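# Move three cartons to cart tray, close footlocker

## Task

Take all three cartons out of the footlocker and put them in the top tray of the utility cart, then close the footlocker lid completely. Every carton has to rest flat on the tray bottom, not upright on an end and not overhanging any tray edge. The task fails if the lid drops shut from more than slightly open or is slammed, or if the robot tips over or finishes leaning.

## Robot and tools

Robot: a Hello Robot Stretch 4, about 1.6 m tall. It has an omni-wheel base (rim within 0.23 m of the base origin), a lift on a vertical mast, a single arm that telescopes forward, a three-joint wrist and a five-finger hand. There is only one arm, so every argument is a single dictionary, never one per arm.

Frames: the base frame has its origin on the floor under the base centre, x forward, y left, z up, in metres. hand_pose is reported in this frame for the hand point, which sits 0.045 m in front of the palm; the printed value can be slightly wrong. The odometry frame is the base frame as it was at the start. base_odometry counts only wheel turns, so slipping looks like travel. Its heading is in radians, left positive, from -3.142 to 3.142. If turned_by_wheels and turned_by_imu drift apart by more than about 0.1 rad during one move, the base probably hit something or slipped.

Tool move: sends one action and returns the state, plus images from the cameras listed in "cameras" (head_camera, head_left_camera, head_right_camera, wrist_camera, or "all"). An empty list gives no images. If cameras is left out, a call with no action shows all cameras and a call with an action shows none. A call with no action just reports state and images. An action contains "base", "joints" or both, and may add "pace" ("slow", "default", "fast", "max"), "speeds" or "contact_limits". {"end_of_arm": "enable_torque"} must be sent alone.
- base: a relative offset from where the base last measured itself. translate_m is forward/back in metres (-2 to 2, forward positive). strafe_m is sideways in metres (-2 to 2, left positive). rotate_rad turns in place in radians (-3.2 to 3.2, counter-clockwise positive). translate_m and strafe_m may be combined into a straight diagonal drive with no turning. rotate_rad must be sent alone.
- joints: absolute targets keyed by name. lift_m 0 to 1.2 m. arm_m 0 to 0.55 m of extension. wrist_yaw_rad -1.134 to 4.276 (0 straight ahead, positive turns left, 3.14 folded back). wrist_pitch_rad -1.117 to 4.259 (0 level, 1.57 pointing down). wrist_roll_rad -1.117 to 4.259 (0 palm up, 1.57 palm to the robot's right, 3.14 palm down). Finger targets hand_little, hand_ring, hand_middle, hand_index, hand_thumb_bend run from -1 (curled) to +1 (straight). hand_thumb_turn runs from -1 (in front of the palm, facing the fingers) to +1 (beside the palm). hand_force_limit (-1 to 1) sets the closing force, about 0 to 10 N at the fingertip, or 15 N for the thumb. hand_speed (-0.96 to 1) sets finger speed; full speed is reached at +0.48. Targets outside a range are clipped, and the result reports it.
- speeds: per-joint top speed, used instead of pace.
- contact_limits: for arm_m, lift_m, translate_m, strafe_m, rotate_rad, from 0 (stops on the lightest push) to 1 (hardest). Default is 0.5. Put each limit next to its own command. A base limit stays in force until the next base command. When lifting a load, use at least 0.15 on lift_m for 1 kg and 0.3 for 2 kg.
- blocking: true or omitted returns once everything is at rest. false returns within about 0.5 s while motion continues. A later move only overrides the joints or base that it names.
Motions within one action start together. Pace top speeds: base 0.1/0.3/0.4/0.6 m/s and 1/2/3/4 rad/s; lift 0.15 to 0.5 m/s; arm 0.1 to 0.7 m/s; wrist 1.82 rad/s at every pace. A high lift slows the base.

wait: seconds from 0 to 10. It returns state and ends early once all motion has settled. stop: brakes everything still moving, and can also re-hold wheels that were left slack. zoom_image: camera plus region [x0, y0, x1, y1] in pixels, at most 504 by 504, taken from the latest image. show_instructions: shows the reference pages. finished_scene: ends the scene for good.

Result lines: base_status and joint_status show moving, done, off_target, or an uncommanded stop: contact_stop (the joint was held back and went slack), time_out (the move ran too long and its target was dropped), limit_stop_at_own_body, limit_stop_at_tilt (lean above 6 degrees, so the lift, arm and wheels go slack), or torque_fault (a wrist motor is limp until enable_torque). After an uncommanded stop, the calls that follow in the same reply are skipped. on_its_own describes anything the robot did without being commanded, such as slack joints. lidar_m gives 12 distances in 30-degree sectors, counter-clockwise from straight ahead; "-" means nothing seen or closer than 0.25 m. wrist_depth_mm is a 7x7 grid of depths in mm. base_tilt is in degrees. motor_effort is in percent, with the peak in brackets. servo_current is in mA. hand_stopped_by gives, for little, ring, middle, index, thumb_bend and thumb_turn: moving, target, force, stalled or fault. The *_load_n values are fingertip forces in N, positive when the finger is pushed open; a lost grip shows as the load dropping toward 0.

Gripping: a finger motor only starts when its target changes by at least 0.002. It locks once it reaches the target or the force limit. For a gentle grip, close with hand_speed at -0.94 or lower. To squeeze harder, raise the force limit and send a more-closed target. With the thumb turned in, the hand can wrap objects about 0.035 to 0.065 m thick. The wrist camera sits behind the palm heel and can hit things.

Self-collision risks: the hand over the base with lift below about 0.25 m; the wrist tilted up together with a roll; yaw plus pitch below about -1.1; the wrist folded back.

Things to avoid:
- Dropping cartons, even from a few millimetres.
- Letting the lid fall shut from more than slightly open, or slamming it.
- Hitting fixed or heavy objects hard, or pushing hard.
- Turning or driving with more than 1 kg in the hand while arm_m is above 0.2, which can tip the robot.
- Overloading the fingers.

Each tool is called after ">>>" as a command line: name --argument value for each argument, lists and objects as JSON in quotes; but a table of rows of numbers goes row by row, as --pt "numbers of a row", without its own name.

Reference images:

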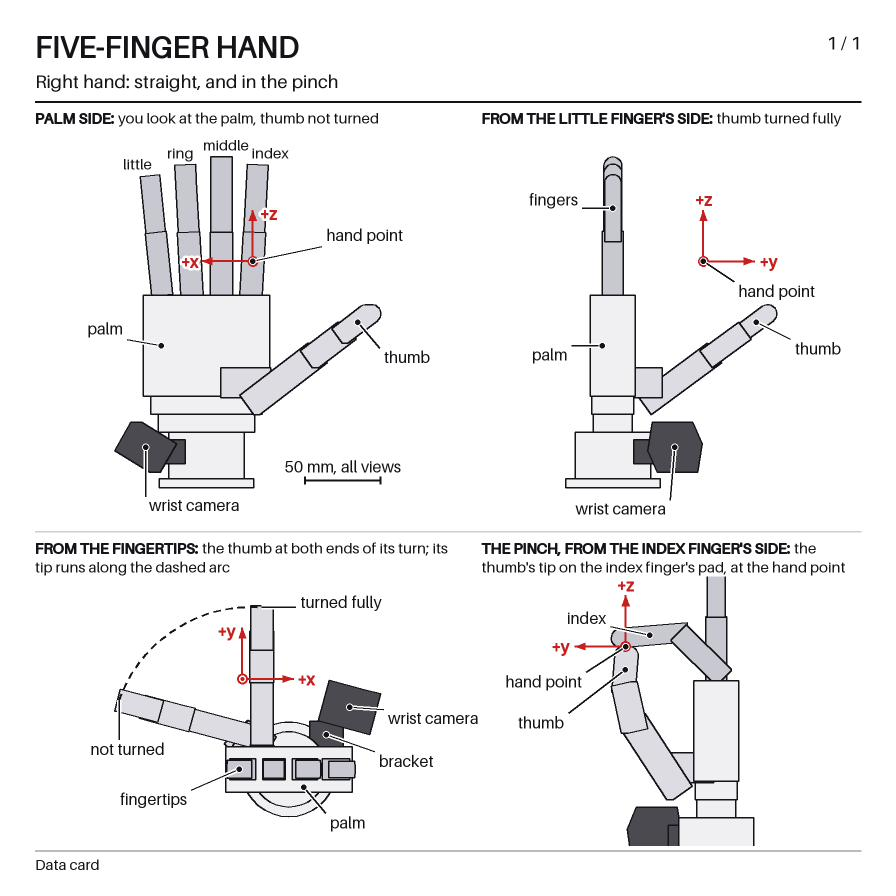

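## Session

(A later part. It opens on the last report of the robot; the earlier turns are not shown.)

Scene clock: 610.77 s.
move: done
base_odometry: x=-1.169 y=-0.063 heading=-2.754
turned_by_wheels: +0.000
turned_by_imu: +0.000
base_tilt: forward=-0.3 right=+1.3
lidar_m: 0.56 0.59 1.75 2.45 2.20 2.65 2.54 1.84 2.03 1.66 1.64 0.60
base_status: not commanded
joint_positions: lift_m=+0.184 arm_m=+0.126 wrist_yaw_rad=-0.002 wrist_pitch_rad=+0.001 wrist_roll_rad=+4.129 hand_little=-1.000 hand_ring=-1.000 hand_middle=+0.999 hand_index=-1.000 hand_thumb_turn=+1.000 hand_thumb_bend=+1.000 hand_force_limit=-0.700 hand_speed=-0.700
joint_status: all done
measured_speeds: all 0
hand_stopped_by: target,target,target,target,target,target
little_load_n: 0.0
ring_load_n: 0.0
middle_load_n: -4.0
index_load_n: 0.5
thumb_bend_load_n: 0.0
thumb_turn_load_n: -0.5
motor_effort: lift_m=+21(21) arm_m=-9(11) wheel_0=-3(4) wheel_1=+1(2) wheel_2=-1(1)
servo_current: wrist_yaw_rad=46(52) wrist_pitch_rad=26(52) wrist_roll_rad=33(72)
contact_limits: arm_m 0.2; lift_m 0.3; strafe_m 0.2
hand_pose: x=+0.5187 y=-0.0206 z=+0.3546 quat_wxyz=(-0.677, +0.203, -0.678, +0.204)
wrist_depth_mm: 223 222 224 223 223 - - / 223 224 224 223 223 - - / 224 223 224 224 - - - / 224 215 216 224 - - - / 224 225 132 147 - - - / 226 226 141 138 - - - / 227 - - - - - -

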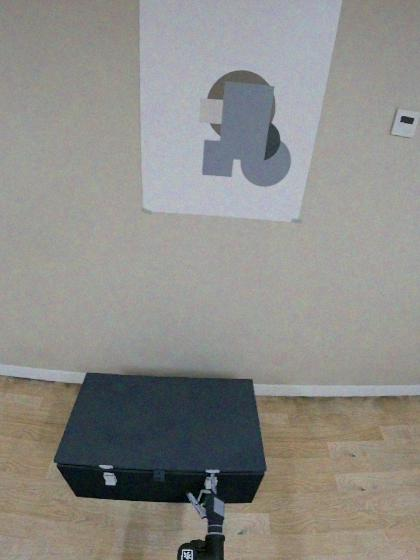

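>>> move --joints '{"arm_m": 0.1245, "lift_m": 0.18}' --speeds '{"arm_m": 0.02, "lift_m": 0.01}' --contact_limits '{"arm_m": 0.2, "lift_m": 0.2}' --cameras '["head_camera"]'

>>> zoom_image --camera "head_camera" --region '[200, 460, 225, 485]'

Scene clock: 614.57 s.
move: done
base_odometry: x=-1.169 y=-0.063 heading=-2.754
turned_by_wheels: +0.000
turned_by_imu: +0.001
base_tilt: forward=-0.2 right=+1.3
lidar_m: 0.57 0.57 1.74 2.44 2.22 2.64 2.54 1.85 2.06 1.68 1.68 0.59
base_status: not commanded
joint_positions: lift_m=+0.180 arm_m=+0.125 wrist_yaw_rad=-0.002 wrist_pitch_rad=+0.001 wrist_roll_rad=+4.129 hand_little=-1.000 hand_ring=-1.000 hand_middle=+0.999 hand_index=-1.000 hand_thumb_turn=+1.000 hand_thumb_bend=+1.000 hand_force_limit=-0.700 hand_speed=-0.700
joint_status: all done
measured_speeds: all 0
hand_stopped_by: target,target,target,target,target,target
little_load_n: 0.0
ring_load_n: 0.0
middle_load_n: -5.0
index_load_n: 0.0
thumb_bend_load_n: 0.0
thumb_turn_load_n: 0.0
motor_effort: lift_m=+21(23) arm_m=-9(10) wheel_0=-3(3) wheel_1=+1(2) wheel_2=-1(1)
servo_current: wrist_yaw_rad=46(52) wrist_pitch_rad=52(52) wrist_roll_rad=26(72)
contact_limits: arm_m 0.2; lift_m 0.2; strafe_m 0.2
hand_pose: x=+0.5171 y=-0.0206 z=+0.3507 quat_wxyz=(-0.677, +0.203, -0.678, +0.204)
wrist_depth_mm: 224 224 224 224 224 - - / 224 225 225 225 224 - - / 226 225 225 225 - - - / 226 227 217 225 - - - / 226 227 132 147 - - - / 228 228 141 138 - - - / 229 - - - - - -

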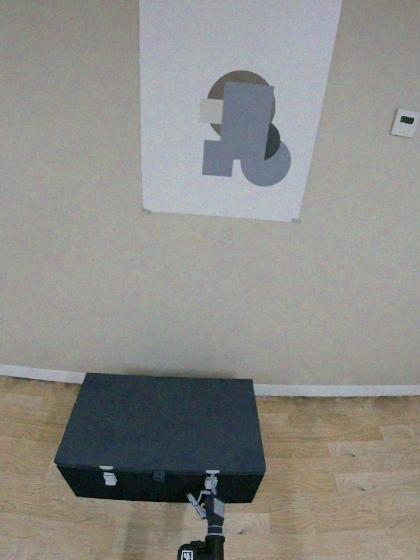

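Scaled by 20.160 from the camera's image (finer frame: 1200x1600).

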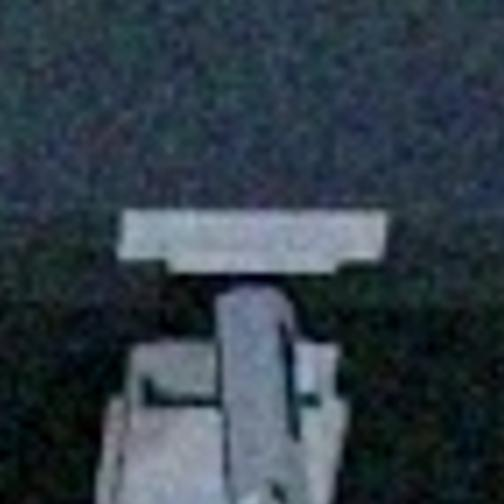

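>>> move --joints '{"lift_m": 0.176}' --speeds '{"lift_m": 0.01}' --contact_limits '{"lift_m": 0.15}' --cameras '["head_camera"]'

>>> zoom_image --camera "head_camera" --region '[200, 460, 225, 485]'

>>> move --joints '{"lift_m": 0.173}' --speeds '{"lift_m": 0.01}' --contact_limits '{"lift_m": 0.15}' --cameras '["head_camera", "wrist_camera"]'

>>> zoom_image --camera "head_camera" --region '[200, 460, 225, 485]'

Scene clock: 615.70 s.
move: done
base_odometry: x=-1.169 y=-0.063 heading=-2.754
turned_by_wheels: +0.000
turned_by_imu: +0.000
base_tilt: forward=-0.2 right=+1.2
lidar_m: 0.56 0.59 1.73 2.43 2.23 2.62 2.56 1.85 2.05 1.67 1.67 0.57
base_status: not commanded
joint_positions: lift_m=+0.176 arm_m=+0.125 wrist_yaw_rad=-0.002 wrist_pitch_rad=+0.001 wrist_roll_rad=+4.129 hand_little=-1.000 hand_ring=-1.000 hand_middle=+0.999 hand_index=-1.000 hand_thumb_turn=+1.000 hand_thumb_bend=+1.000 hand_force_limit=-0.700 hand_speed=-0.700
joint_status: all done
measured_speeds: all 0
hand_stopped_by: target,target,target,target,target,target
little_load_n: 0.0
ring_load_n: 0.0
middle_load_n: -5.0
index_load_n: 0.0
thumb_bend_load_n: 0.0
thumb_turn_load_n: -0.5
motor_effort: lift_m=+21(25) arm_m=-8(9) wheel_0=-3(3) wheel_1=+1(1) wheel_2=-1(1)
servo_current: wrist_yaw_rad=46(52) wrist_pitch_rad=33(52) wrist_roll_rad=52(91)
contact_limits: arm_m 0.2; lift_m 0.15; strafe_m 0.2
hand_pose: x=+0.5171 y=-0.0206 z=+0.3467 quat_wxyz=(-0.677, +0.203, -0.678, +0.204)
wrist_depth_mm: 224 224 224 224 224 - - / 225 224 224 224 224 - - / 226 226 226 225 - - - / 226 226 216 226 - - - / 227 228 132 150 - - - / 229 228 141 138 - - - / 229 - - - - - -

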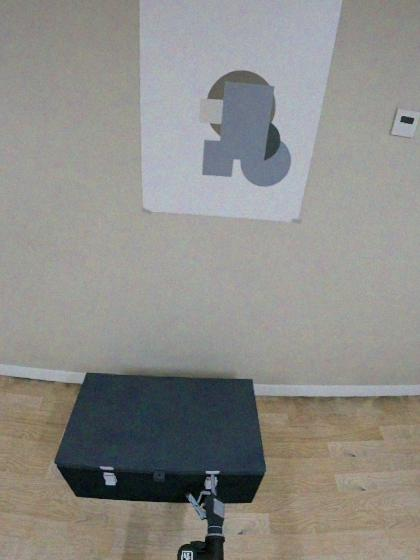

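Scaled by 20.160 from the camera's image (finer frame: 1200x1600).

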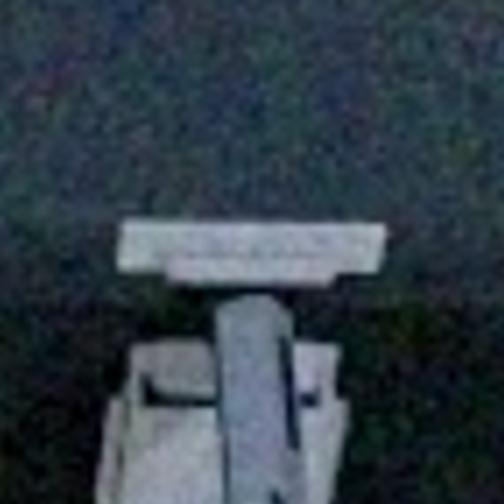

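Scene clock: 616.30 s.
move: done
base_odometry: x=-1.169 y=-0.063 heading=-2.754
turned_by_wheels: +0.000
turned_by_imu: +0.000
base_tilt: forward=-0.3 right=+1.3
lidar_m: 0.55 0.60 1.74 2.43 2.22 2.65 2.55 1.83 2.05 1.67 1.66 0.58
base_status: not commanded
joint_positions: lift_m=+0.173 arm_m=+0.125 wrist_yaw_rad=-0.002 wrist_pitch_rad=+0.001 wrist_roll_rad=+4.129 hand_little=-1.000 hand_ring=-1.000 hand_middle=+0.999 hand_index=-1.000 hand_thumb_turn=+1.000 hand_thumb_bend=+1.000 hand_force_limit=-0.700 hand_speed=-0.700
joint_status: all done
measured_speeds: all 0
hand_stopped_by: target,target,target,target,target,target
little_load_n: 0.0
ring_load_n: 0.0
middle_load_n: -5.0
index_load_n: 0.0
thumb_bend_load_n: 0.0
thumb_turn_load_n: 0.0
motor_effort: lift_m=+21(24) arm_m=-9(9) wheel_0=-3(3) wheel_1=+1(2) wheel_2=-1(1)
servo_current: wrist_yaw_rad=59(59) wrist_pitch_rad=20(52) wrist_roll_rad=46(72)
contact_limits: arm_m 0.2; lift_m 0.15; strafe_m 0.2
hand_pose: x=+0.5171 y=-0.0206 z=+0.3436 quat_wxyz=(-0.677, +0.203, -0.678, +0.204)
wrist_depth_mm: 224 224 224 224 224 - - / 225 225 224 226 224 - - / 226 226 225 225 - - - / 225 225 216 226 - - - / 228 228 132 151 - - - / 228 228 141 138 - - - / 229 - - - - - -
wrist_camera: T_world_to_cam=[[-0.02932, 0.54256, 0.8395, -0.24946], [0.0016, -0.83984, 0.54283, -0.20326], [0.99957, 0.01726, 0.02376, -0.36559]] pos_world=[0.35844, -0.02905, 0.32844]

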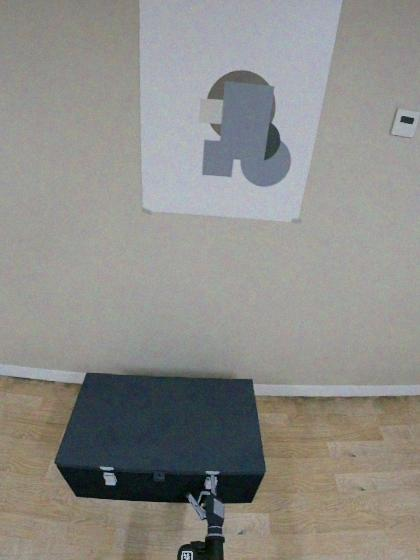

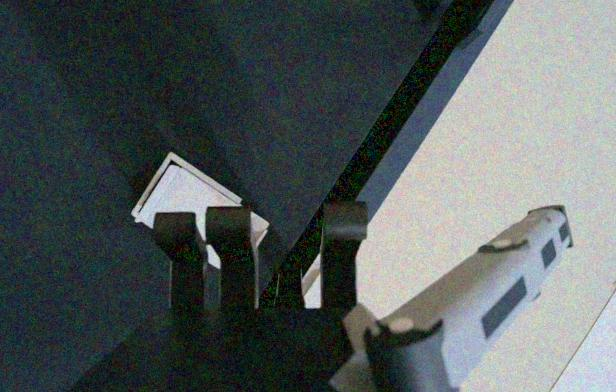

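Scaled by 20.160 from the camera's image (finer frame: 1200x1600).

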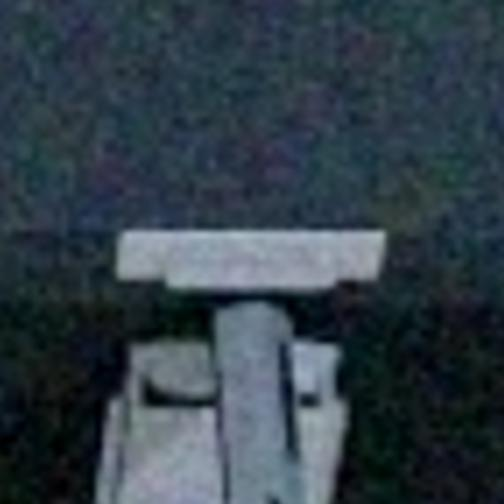

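>>> zoom_image --camera "wrist_camera" --region '[230, 0, 530, 320]'

Scaled by 1.575.

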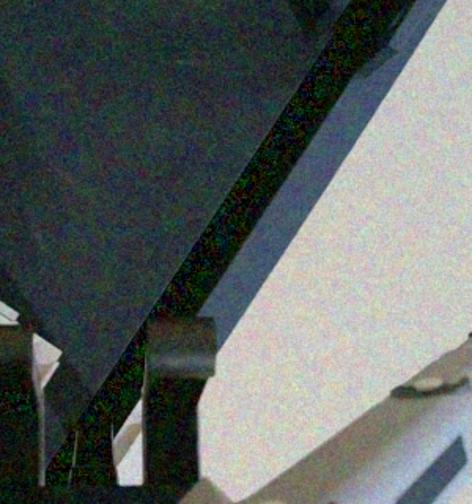

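>>> move --joints '{"lift_m": 0.17}' --speeds '{"lift_m": 0.01}' --contact_limits '{"lift_m": 0.15}' --cameras '["head_camera"]'

>>> zoom_image --camera "head_camera" --region '[200, 460, 225, 485]'

>>> move --joints '{"lift_m": 0.1675}' --speeds '{"lift_m": 0.01}' --contact_limits '{"lift_m": 0.15}' --cameras '["head_camera", "wrist_camera"]'

>>> zoom_image --camera "head_camera" --region '[200, 460, 225, 485]'

Scene clock: 617.63 s.
move: done
base_odometry: x=-1.169 y=-0.063 heading=-2.754
turned_by_wheels: +0.000
turned_by_imu: +0.000
base_tilt: forward=-0.3 right=+1.4
lidar_m: 0.57 0.58 1.74 2.42 2.18 2.64 2.55 1.84 2.04 1.65 1.65 0.59
base_status: not commanded
joint_positions: lift_m=+0.170 arm_m=+0.125 wrist_yaw_rad=-0.002 wrist_pitch_rad=+0.001 wrist_roll_rad=+4.129 hand_little=-1.000 hand_ring=-1.000 hand_middle=+0.999 hand_index=-1.000 hand_thumb_turn=+1.000 hand_thumb_bend=+1.000 hand_force_limit=-0.700 hand_speed=-0.700
joint_status: all done
measured_speeds: all 0
hand_stopped_by: target,target,target,target,target,target
little_load_n: 0.0
ring_load_n: 0.0
middle_load_n: -4.5
index_load_n: 0.0
thumb_bend_load_n: 0.0
thumb_turn_load_n: 0.0
motor_effort: lift_m=+21(24) arm_m=-9(9) wheel_0=-3(3) wheel_1=+1(1) wheel_2=-1(1)
servo_current: wrist_yaw_rad=46(52) wrist_pitch_rad=26(39) wrist_roll_rad=65(78)
contact_limits: arm_m 0.2; lift_m 0.15; strafe_m 0.2
hand_pose: x=+0.5171 y=-0.0206 z=+0.3407 quat_wxyz=(-0.677, +0.203, -0.678, +0.204)
wrist_depth_mm: 224 224 224 224 223 - - / 224 224 224 225 224 - - / 225 226 225 225 225 - - / 226 225 216 226 - - - / 227 227 132 213 - - - / 228 228 142 138 - - - / 229 - - - - - -

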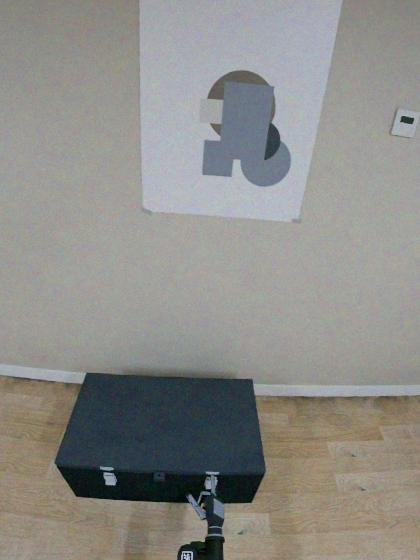

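Scaled by 20.160 from the camera's image (finer frame: 1200x1600).

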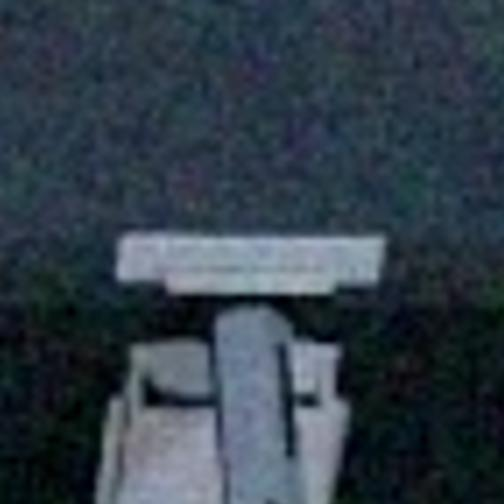

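Scene clock: 618.17 s.
move: done
base_odometry: x=-1.169 y=-0.063 heading=-2.754
turned_by_wheels: +0.000
turned_by_imu: +0.000
base_tilt: forward=-0.3 right=+1.3
lidar_m: 0.54 0.59 1.73 2.43 2.21 2.65 2.55 1.83 2.05 1.68 1.65 0.60
base_status: not commanded
joint_positions: lift_m=+0.168 arm_m=+0.125 wrist_yaw_rad=-0.002 wrist_pitch_rad=+0.001 wrist_roll_rad=+4.129 hand_little=-1.000 hand_ring=-1.000 hand_middle=+0.999 hand_index=-1.000 hand_thumb_turn=+1.000 hand_thumb_bend=+1.000 hand_force_limit=-0.700 hand_speed=-0.700
joint_status: all done
measured_speeds: all 0
hand_stopped_by: target,target,target,target,target,target
little_load_n: 0.0
ring_load_n: 0.0
middle_load_n: -3.5
index_load_n: 0.0
thumb_bend_load_n: 0.0
thumb_turn_load_n: 0.0
motor_effort: lift_m=+20(22) arm_m=-8(8) wheel_0=-3(3) wheel_1=+1(2) wheel_2=-1(1)
servo_current: wrist_yaw_rad=52(52) wrist_pitch_rad=33(52) wrist_roll_rad=52(65)
contact_limits: arm_m 0.2; lift_m 0.15; strafe_m 0.2
hand_pose: x=+0.5171 y=-0.0206 z=+0.3383 quat_wxyz=(-0.677, +0.203, -0.678, +0.204)
wrist_depth_mm: 223 223 224 224 224 - - / 224 224 225 224 224 - - / 224 225 225 226 226 - - / 225 225 216 226 - - - / 226 227 132 213 - - - / 227 228 141 138 - - - / 228 - - - - - -
wrist_camera: T_world_to_cam=[[-0.02932, 0.54256, 0.8395, -0.24493], [0.0016, -0.83984, 0.54283, -0.20033], [0.99957, 0.01726, 0.02376, -0.36546]] pos_world=[0.35844, -0.02905, 0.32304]

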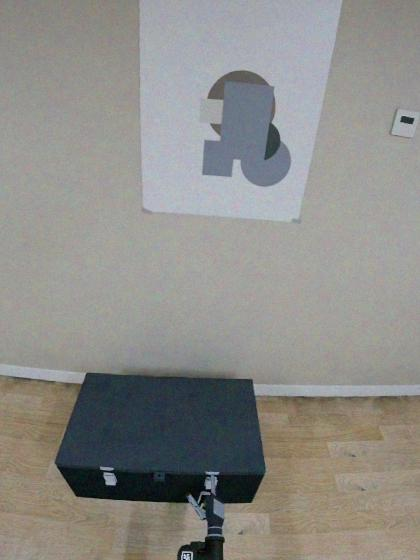

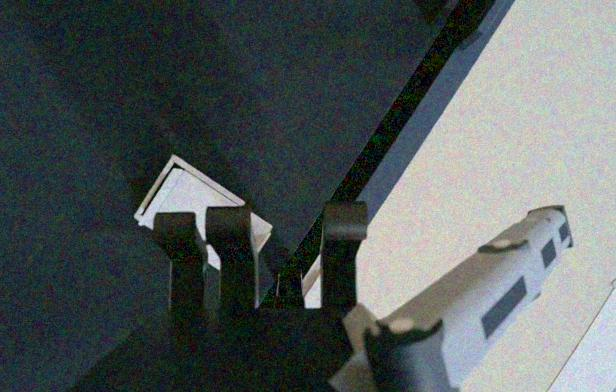

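Scaled by 20.160 from the camera's image (finer frame: 1200x1600).

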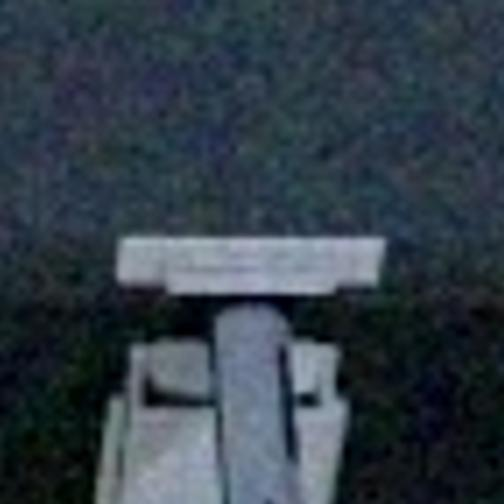

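>>> move --joints '{"lift_m": 0.171, "arm_m": 0.1232}' --speeds '{"arm_m": 0.01, "lift_m": 0.01}' --contact_limits '{"arm_m": 0.2, "lift_m": 0.3}' --cameras '["head_camera"]'

>>> zoom_image --camera "head_camera" --region '[200, 460, 225, 485]'

Scene clock: 618.93 s.
move: done
base_odometry: x=-1.169 y=-0.063 heading=-2.754
turned_by_wheels: +0.000
turned_by_imu: +0.000
base_tilt: forward=-0.3 right=+1.3
lidar_m: 0.57 0.59 1.75 2.43 2.20 2.62 2.55 1.83 2.04 1.67 1.65 0.57
base_status: not commanded
joint_positions: lift_m=+0.171 arm_m=+0.123 wrist_yaw_rad=-0.002 wrist_pitch_rad=+0.001 wrist_roll_rad=+4.129 hand_little=-1.000 hand_ring=-1.000 hand_middle=+0.999 hand_index=-1.000 hand_thumb_turn=+1.000 hand_thumb_bend=+1.000 hand_force_limit=-0.700 hand_speed=-0.700
joint_status: all done
measured_speeds: all 0
hand_stopped_by: target,target,target,target,target,target
little_load_n: 0.0
ring_load_n: 0.0
middle_load_n: -4.5
index_load_n: 0.0
thumb_bend_load_n: -0.5
thumb_turn_load_n: 0.0
motor_effort: lift_m=+28(29) arm_m=-8(9) wheel_0=-3(3) wheel_1=+1(2) wheel_2=-1(1)
servo_current: wrist_yaw_rad=46(46) wrist_pitch_rad=39(52) wrist_roll_rad=33(72)
contact_limits: arm_m 0.2; lift_m 0.3; strafe_m 0.2
hand_pose: x=+0.5158 y=-0.0206 z=+0.3411 quat_wxyz=(-0.677, +0.203, -0.678, +0.204)
wrist_depth_mm: 225 225 226 224 225 - - / 227 226 226 227 226 - - / 228 227 227 227 227 - - / 229 227 219 228 - - - / 229 229 132 213 - - - / 229 229 141 138 - - - / 230 - - - - - -

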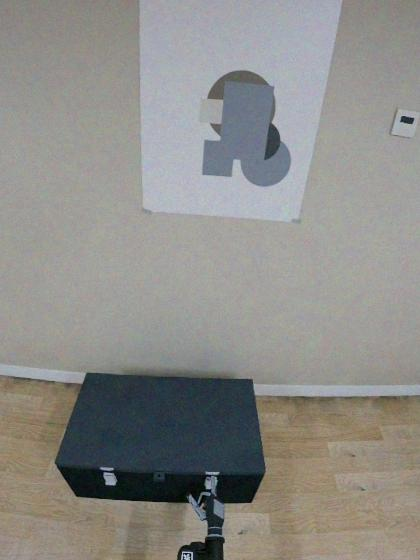

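Scaled by 20.160 from the camera's image (finer frame: 1200x1600).

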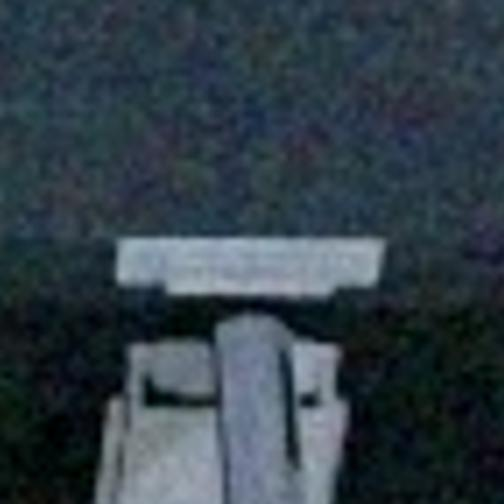

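>>> move --joints '{"lift_m": 0.168}' --speeds '{"lift_m": 0.01}' --contact_limits '{"lift_m": 0.15}' --cameras '["head_camera"]'

>>> zoom_image --camera "head_camera" --region '[200, 460, 225, 485]'

>>> move --joints '{"lift_m": 0.1655}' --speeds '{"lift_m": 0.01}' --contact_limits '{"lift_m": 0.15}' --cameras '["head_camera"]'

>>> zoom_image --camera "head_camera" --region '[200, 460, 225, 485]'

Scene clock: 619.80 s.
move: done
base_odometry: x=-1.169 y=-0.063 heading=-2.754
turned_by_wheels: +0.000
turned_by_imu: +0.000
base_tilt: forward=-0.3 right=+1.3
lidar_m: 0.57 0.59 1.73 2.43 2.20 2.64 2.54 1.86 2.04 1.67 1.66 0.61
base_status: not commanded
joint_positions: lift_m=+0.168 arm_m=+0.123 wrist_yaw_rad=-0.002 wrist_pitch_rad=+0.001 wrist_roll_rad=+4.129 hand_little=-1.000 hand_ring=-1.000 hand_middle=+0.999 hand_index=-1.000 hand_thumb_turn=+1.000 hand_thumb_bend=+1.000 hand_force_limit=-0.700 hand_speed=-0.700
joint_status: all done
measured_speeds: all 0
hand_stopped_by: target,target,target,target,target,target
little_load_n: 0.0
ring_load_n: 0.0
middle_load_n: -4.5
index_load_n: 0.0
thumb_bend_load_n: 0.0
thumb_turn_load_n: -0.5
motor_effort: lift_m=+21(29) arm_m=-8(8) wheel_0=-3(3) wheel_1=+2(2) wheel_2=-1(1)
servo_current: wrist_yaw_rad=33(46) wrist_pitch_rad=33(52) wrist_roll_rad=78(85)
contact_limits: arm_m 0.2; lift_m 0.15; strafe_m 0.2
hand_pose: x=+0.5158 y=-0.0206 z=+0.3387 quat_wxyz=(-0.677, +0.203, -0.678, +0.204)
wrist_depth_mm: 225 225 225 224 225 - - / 225 227 226 226 226 - - / 227 227 227 227 227 - - / 228 228 217 228 - - - / 229 229 132 212 - - - / 229 229 141 138 - - - / 230 - - - - - -

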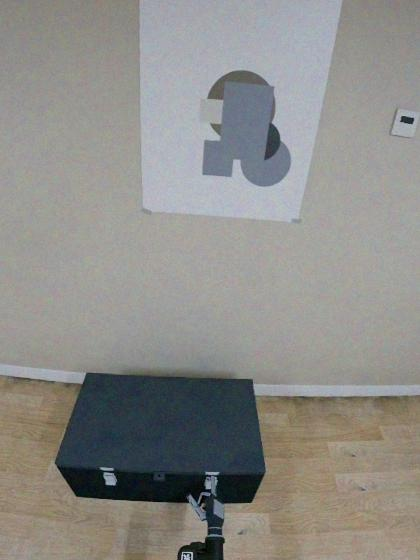

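Scaled by 20.160 from the camera's image (finer frame: 1200x1600).

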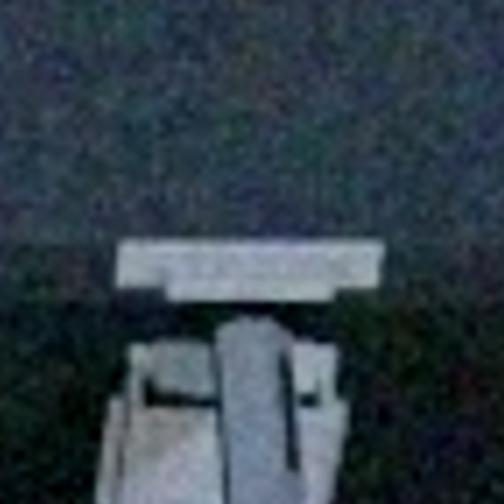

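Scene clock: 620.33 s.
move: done
base_odometry: x=-1.169 y=-0.063 heading=-2.754
turned_by_wheels: +0.000
turned_by_imu: +0.000
base_tilt: forward=-0.4 right=+1.3
lidar_m: 0.56 0.59 1.75 2.43 2.20 2.65 2.53 1.84 2.05 1.67 1.64 0.59
base_status: not commanded
joint_positions: lift_m=+0.166 arm_m=+0.123 wrist_yaw_rad=-0.002 wrist_pitch_rad=+0.001 wrist_roll_rad=+4.129 hand_little=-1.000 hand_ring=-1.000 hand_middle=+0.999 hand_index=-1.000 hand_thumb_turn=+1.000 hand_thumb_bend=+1.000 hand_force_limit=-0.700 hand_speed=-0.700
joint_status: all done
measured_speeds: all 0
hand_stopped_by: target,target,target,target,target,target
little_load_n: 0.0
ring_load_n: 0.0
middle_load_n: -4.0
index_load_n: 0.0
thumb_bend_load_n: 0.0
thumb_turn_load_n: -0.5
motor_effort: lift_m=+20(23) arm_m=-7(8) wheel_0=-2(3) wheel_1=+2(2) wheel_2=-1(1)
servo_current: wrist_yaw_rad=33(52) wrist_pitch_rad=26(52) wrist_roll_rad=46(65)
contact_limits: arm_m 0.2; lift_m 0.15; strafe_m 0.2
hand_pose: x=+0.5157 y=-0.0206 z=+0.3363 quat_wxyz=(-0.677, +0.203, -0.678, +0.204)
wrist_depth_mm: 224 224 224 225 225 - - / 225 225 225 227 225 - - / 226 226 226 226 228 - - / 227 228 218 228 - - - / 227 229 132 213 - - - / 228 229 141 138 - - - / 229 - - - - - -

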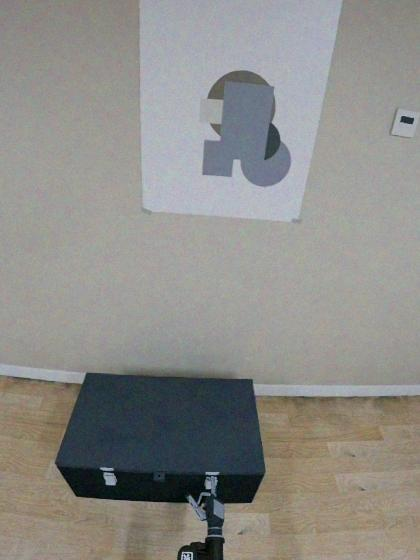

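Scaled by 20.160 from the camera's image (finer frame: 1200x1600).

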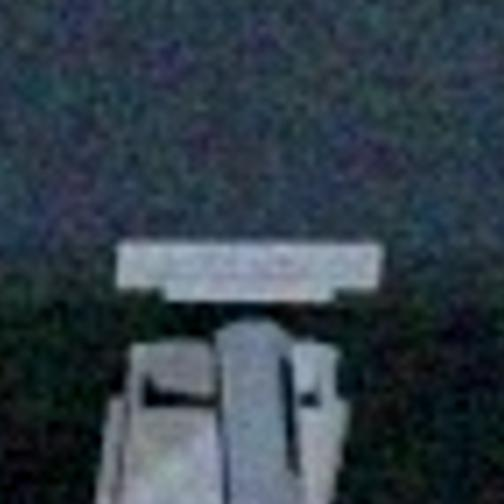

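>>> wait --seconds 0 --cameras '["wrist_camera", "head_camera"]'

>>> zoom_image --camera "wrist_camera" --region '[230, 0, 530, 320]'

Scene clock: 620.43 s.
base_odometry: x=-1.169 y=-0.063 heading=-2.754
turned_by_wheels: +0.000
turned_by_imu: +0.000
base_tilt: forward=-0.3 right=+1.3
lidar_m: 0.55 0.59 1.72 2.43 2.20 2.63 2.53 1.86 2.07 1.67 1.65 0.59
base_status: not commanded
joint_positions: lift_m=+0.166 arm_m=+0.123 wrist_yaw_rad=-0.002 wrist_pitch_rad=+0.001 wrist_roll_rad=+4.129 hand_little=-1.000 hand_ring=-1.000 hand_middle=+0.999 hand_index=-1.000 hand_thumb_turn=+1.000 hand_thumb_bend=+1.000 hand_force_limit=-0.700 hand_speed=-0.700
joint_status: all done
measured_speeds: all 0
hand_stopped_by: target,target,target,target,target,target
little_load_n: 0.0
ring_load_n: 0.0
middle_load_n: -4.0
index_load_n: 0.0
thumb_bend_load_n: 0.0
thumb_turn_load_n: -0.5
motor_effort: lift_m=+20(23) arm_m=-7(8) wheel_0=-2(3) wheel_1=+1(2) wheel_2=-1(1)
servo_current: wrist_yaw_rad=46(52) wrist_pitch_rad=46(52) wrist_roll_rad=52(65)
contact_limits: arm_m 0.2; lift_m 0.15; strafe_m 0.2
hand_pose: x=+0.5157 y=-0.0206 z=+0.3363 quat_wxyz=(-0.677, +0.203, -0.678, +0.204)
wrist_depth_mm: 224 224 225 224 224 - - / 225 225 225 226 225 - - / 226 225 227 227 227 - - / 228 227 217 228 - - - / 227 228 132 213 - - - / 229 229 141 138 - - - / 229 - - - - - -
pictures: head_camera, wrist_camera
wrist_camera: T_world_to_cam=[[-0.02932, 0.54256, 0.8395, -0.24329], [0.0016, -0.83984, 0.54283, -0.19924], [0.99957, 0.01726, 0.02376, -0.36401]] pos_world=[0.35704, -0.02905, 0.32104]

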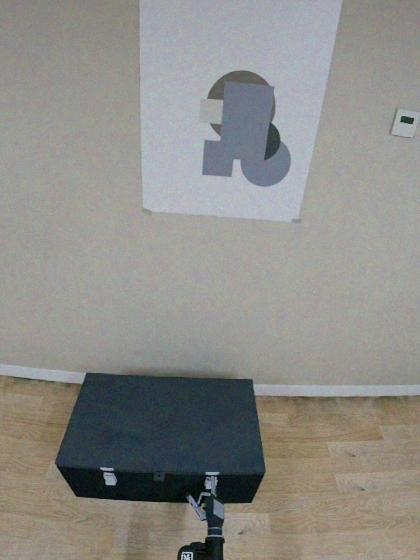

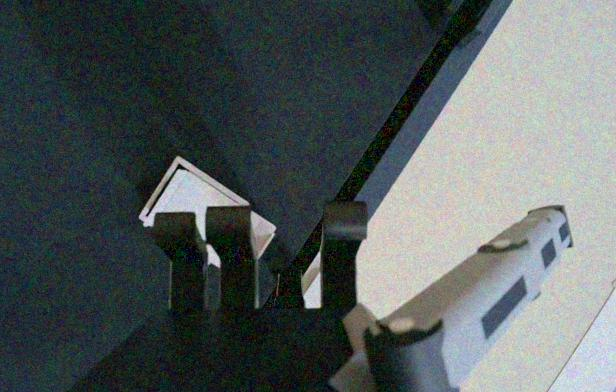

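Scaled by 1.575.

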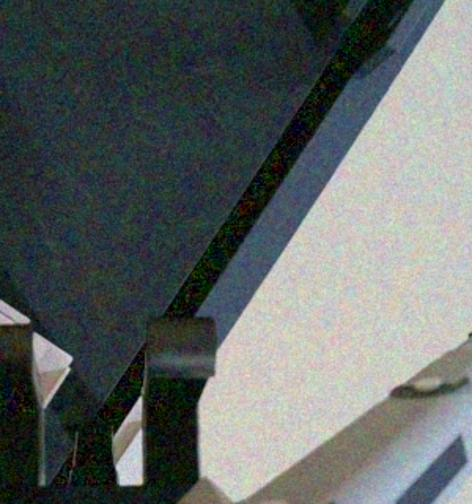

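>>> zoom_image --camera "wrist_camera" --region '[250, 220, 350, 320]'

>>> zoom_image --camera "head_camera" --region '[205, 466, 221, 482]'

Scaled by 5.040.

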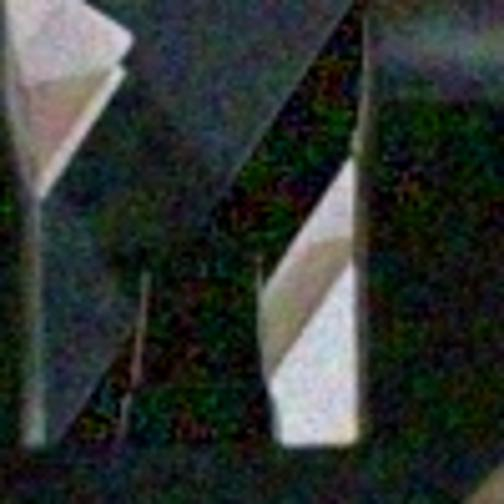

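Scaled by 31.500 from the camera's image (finer frame: 1200x1600).

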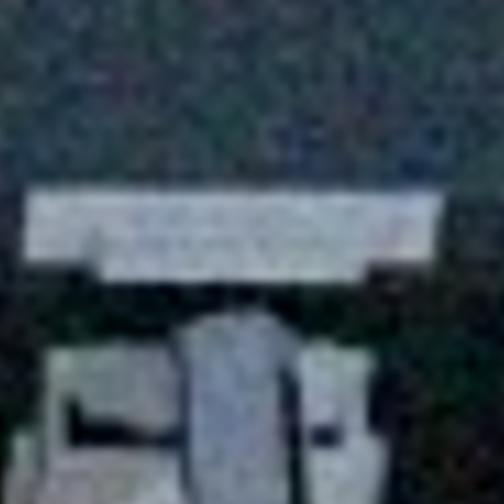

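>>> move --joints '{"lift_m": 0.1685, "arm_m": 0.1222}' --speeds '{"arm_m": 0.01, "lift_m": 0.01}' --contact_limits '{"arm_m": 0.2, "lift_m": 0.3}' --cameras '["head_camera"]'

>>> zoom_image --camera "head_camera" --region '[205, 466, 221, 482]'

>>> move --joints '{"lift_m": 0.1655}' --speeds '{"lift_m": 0.01}' --contact_limits '{"lift_m": 0.15}' --cameras '["head_camera", "wrist_camera"]'

>>> zoom_image --camera "head_camera" --region '[205, 466, 221, 482]'

>>> zoom_image --camera "wrist_camera" --region '[250, 120, 450, 320]'

Scene clock: 623.77 s.
move: done
base_odometry: x=-1.169 y=-0.063 heading=-2.754
turned_by_wheels: +0.000
turned_by_imu: +0.001
base_tilt: forward=-0.3 right=+1.2
lidar_m: 0.55 0.60 1.74 2.43 2.22 2.65 2.54 1.85 2.04 1.66 1.66 0.60
base_status: not commanded
joint_positions: lift_m=+0.168 arm_m=+0.123 wrist_yaw_rad=-0.002 wrist_pitch_rad=+0.001 wrist_roll_rad=+4.129 hand_little=-1.000 hand_ring=-1.000 hand_middle=+0.999 hand_index=-1.000 hand_thumb_turn=+1.000 hand_thumb_bend=+1.000 hand_force_limit=-0.700 hand_speed=-0.700
joint_status: all done
measured_speeds: all 0
hand_stopped_by: target,target,target,target,target,target
little_load_n: 0.0
ring_load_n: 0.0
middle_load_n: -4.0
index_load_n: 0.0
thumb_bend_load_n: 0.0
thumb_turn_load_n: -0.5
motor_effort: lift_m=+28(30) arm_m=-9(10) wheel_0=-2(2) wheel_1=+1(1) wheel_2=-1(1)
servo_current: wrist_yaw_rad=39(59) wrist_pitch_rad=26(65) wrist_roll_rad=39(72)
contact_limits: arm_m 0.2; lift_m 0.3; strafe_m 0.2
hand_pose: x=+0.5149 y=-0.0206 z=+0.3385 quat_wxyz=(-0.677, +0.203, -0.678, +0.204)
wrist_depth_mm: 227 226 226 225 226 - - / 228 227 226 227 227 - - / 229 228 228 228 228 - - / 229 229 220 228 - - - / 229 229 132 213 - - - / 230 229 141 138 - - - / 231 - - - - - -

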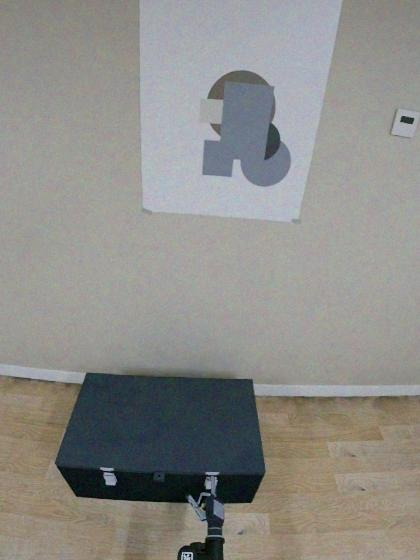

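Scaled by 31.500 from the camera's image (finer frame: 1200x1600).

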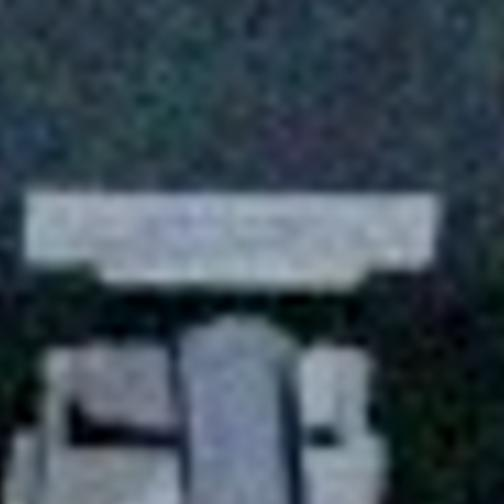

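Scene clock: 624.37 s.
move: done
base_odometry: x=-1.169 y=-0.063 heading=-2.754
turned_by_wheels: +0.000
turned_by_imu: +0.000
base_tilt: forward=-0.2 right=+1.3
lidar_m: 0.55 0.59 1.74 2.42 2.20 2.64 2.55 1.83 2.03 1.66 1.66 0.59
base_status: not commanded
joint_positions: lift_m=+0.166 arm_m=+0.123 wrist_yaw_rad=-0.002 wrist_pitch_rad=+0.001 wrist_roll_rad=+4.129 hand_little=-1.000 hand_ring=-1.000 hand_middle=+0.999 hand_index=-1.000 hand_thumb_turn=+1.000 hand_thumb_bend=+1.000 hand_force_limit=-0.700 hand_speed=-0.700
joint_status: all done
measured_speeds: all 0
hand_stopped_by: target,target,target,target,target,target
little_load_n: 0.0
ring_load_n: 0.0
middle_load_n: -4.0
index_load_n: 0.0
thumb_bend_load_n: 0.0
thumb_turn_load_n: -0.5
motor_effort: lift_m=+21(27) arm_m=-10(10) wheel_0=-2(2) wheel_1=+1(2) wheel_2=-1(1)
servo_current: wrist_yaw_rad=46(52) wrist_pitch_rad=46(59) wrist_roll_rad=33(65)
contact_limits: arm_m 0.2; lift_m 0.15; strafe_m 0.2
hand_pose: x=+0.5149 y=-0.0206 z=+0.3361 quat_wxyz=(-0.677, +0.203, -0.678, +0.204)
wrist_depth_mm: 227 227 226 225 226 215 - / 227 228 228 227 227 - - / 228 227 228 228 229 - - / 229 229 218 229 - - - / 230 229 132 213 - - - / 230 230 141 138 - - - / 230 - - - - - -
wrist_camera: T_world_to_cam=[[-0.02915, 0.54256, 0.83951, -0.24329], [0.0017, -0.83984, 0.54283, -0.19922], [0.99957, 0.01726, 0.02356, -0.36305]] pos_world=[0.35614, -0.02905, 0.32094]

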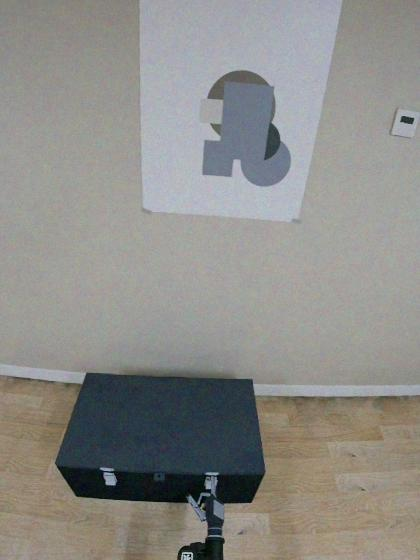

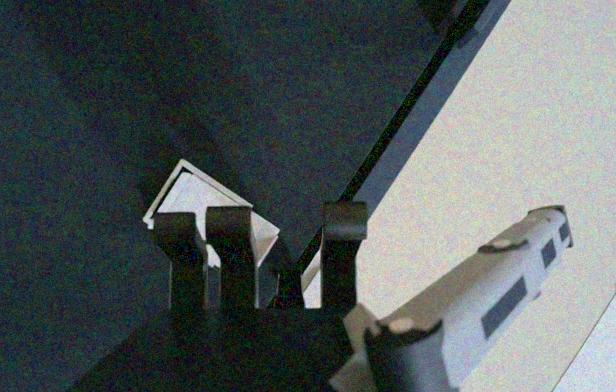

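Scaled by 31.500 from the camera's image (finer frame: 1200x1600).

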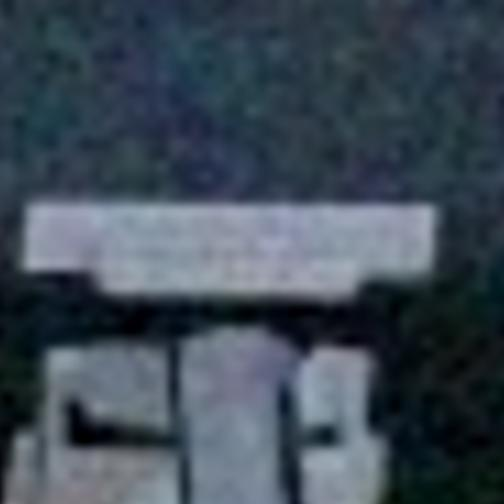

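Scaled by 2.520.

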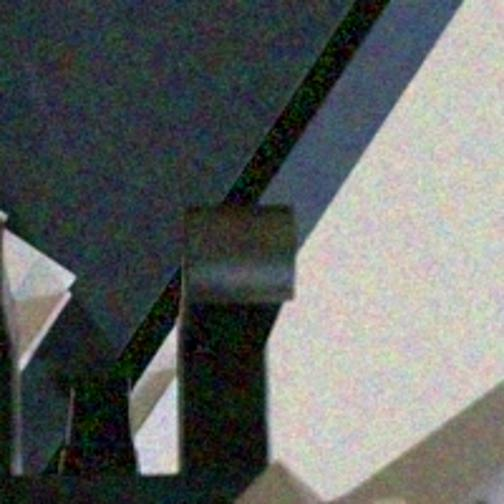

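>>> move --joints '{"lift_m": 0.1635}' --speeds '{"lift_m": 0.01}' --contact_limits '{"lift_m": 0.15}' --cameras '["head_camera", "wrist_camera"]'

>>> zoom_image --camera "head_camera" --region '[205, 466, 221, 482]'

>>> zoom_image --camera "wrist_camera" --region '[250, 120, 450, 320]'

Scene clock: 625.20 s.
move: done
base_odometry: x=-1.169 y=-0.063 heading=-2.754
turned_by_wheels: +0.000
turned_by_imu: +0.000
base_tilt: forward=-0.3 right=+1.3
lidar_m: 0.54 0.59 1.76 2.45 2.22 2.64 2.56 1.83 2.04 1.66 1.65 0.58
base_status: not commanded
joint_positions: lift_m=+0.164 arm_m=+0.123 wrist_yaw_rad=-0.002 wrist_pitch_rad=+0.001 wrist_roll_rad=+4.129 hand_little=-1.000 hand_ring=-1.000 hand_middle=+0.999 hand_index=-1.000 hand_thumb_turn=+1.000 hand_thumb_bend=+1.000 hand_force_limit=-0.700 hand_speed=-0.700
joint_status: all done
measured_speeds: all 0
hand_stopped_by: target,target,target,target,target,target
little_load_n: 0.0
ring_load_n: 0.0
middle_load_n: -4.0
index_load_n: 0.0
thumb_bend_load_n: 0.0
thumb_turn_load_n: -0.5
motor_effort: lift_m=+21(24) arm_m=-9(10) wheel_0=-2(2) wheel_1=+1(2) wheel_2=-1(1)
servo_current: wrist_yaw_rad=39(52) wrist_pitch_rad=39(52) wrist_roll_rad=33(59)
contact_limits: arm_m 0.2; lift_m 0.15; strafe_m 0.2
hand_pose: x=+0.5149 y=-0.0206 z=+0.3341 quat_wxyz=(-0.677, +0.203, -0.678, +0.204)
wrist_depth_mm: 227 226 226 226 226 220 - / 227 227 228 226 228 - - / 229 228 228 228 228 - - / 229 229 219 229 - - - / 229 229 132 228 - - - / 230 230 142 138 - - - / 231 - - - - - -
wrist_camera: T_world_to_cam=[[-0.02915, 0.54256, 0.83951, -0.24161], [0.0017, -0.83984, 0.54283, -0.19814], [0.99957, 0.01726, 0.02356, -0.363]] pos_world=[0.35614, -0.02905, 0.31894]

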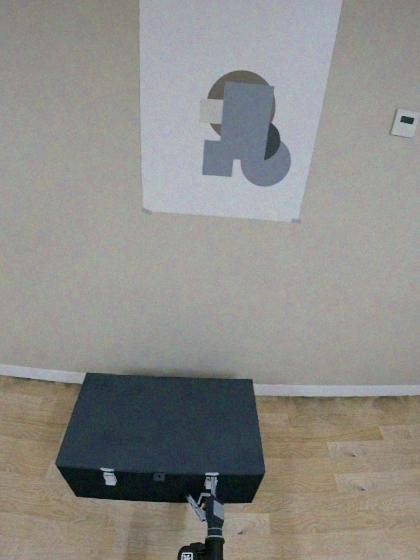

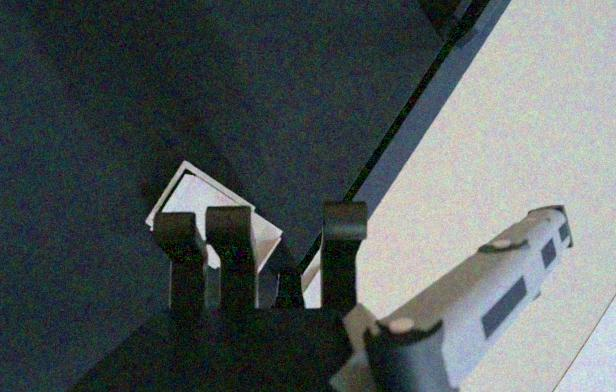

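Scaled by 31.500 from the camera's image (finer frame: 1200x1600).

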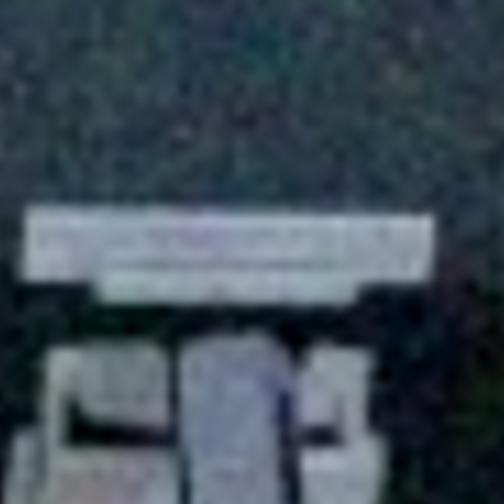

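Scaled by 2.520.

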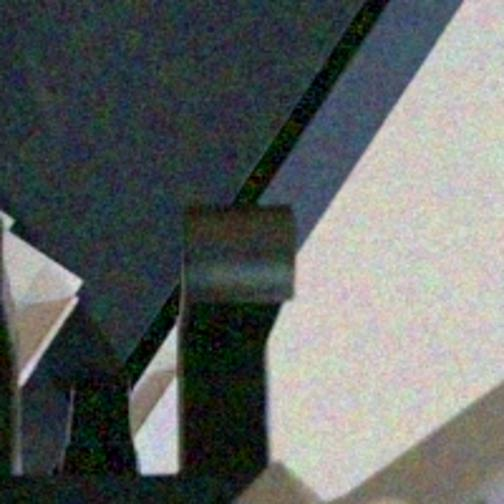

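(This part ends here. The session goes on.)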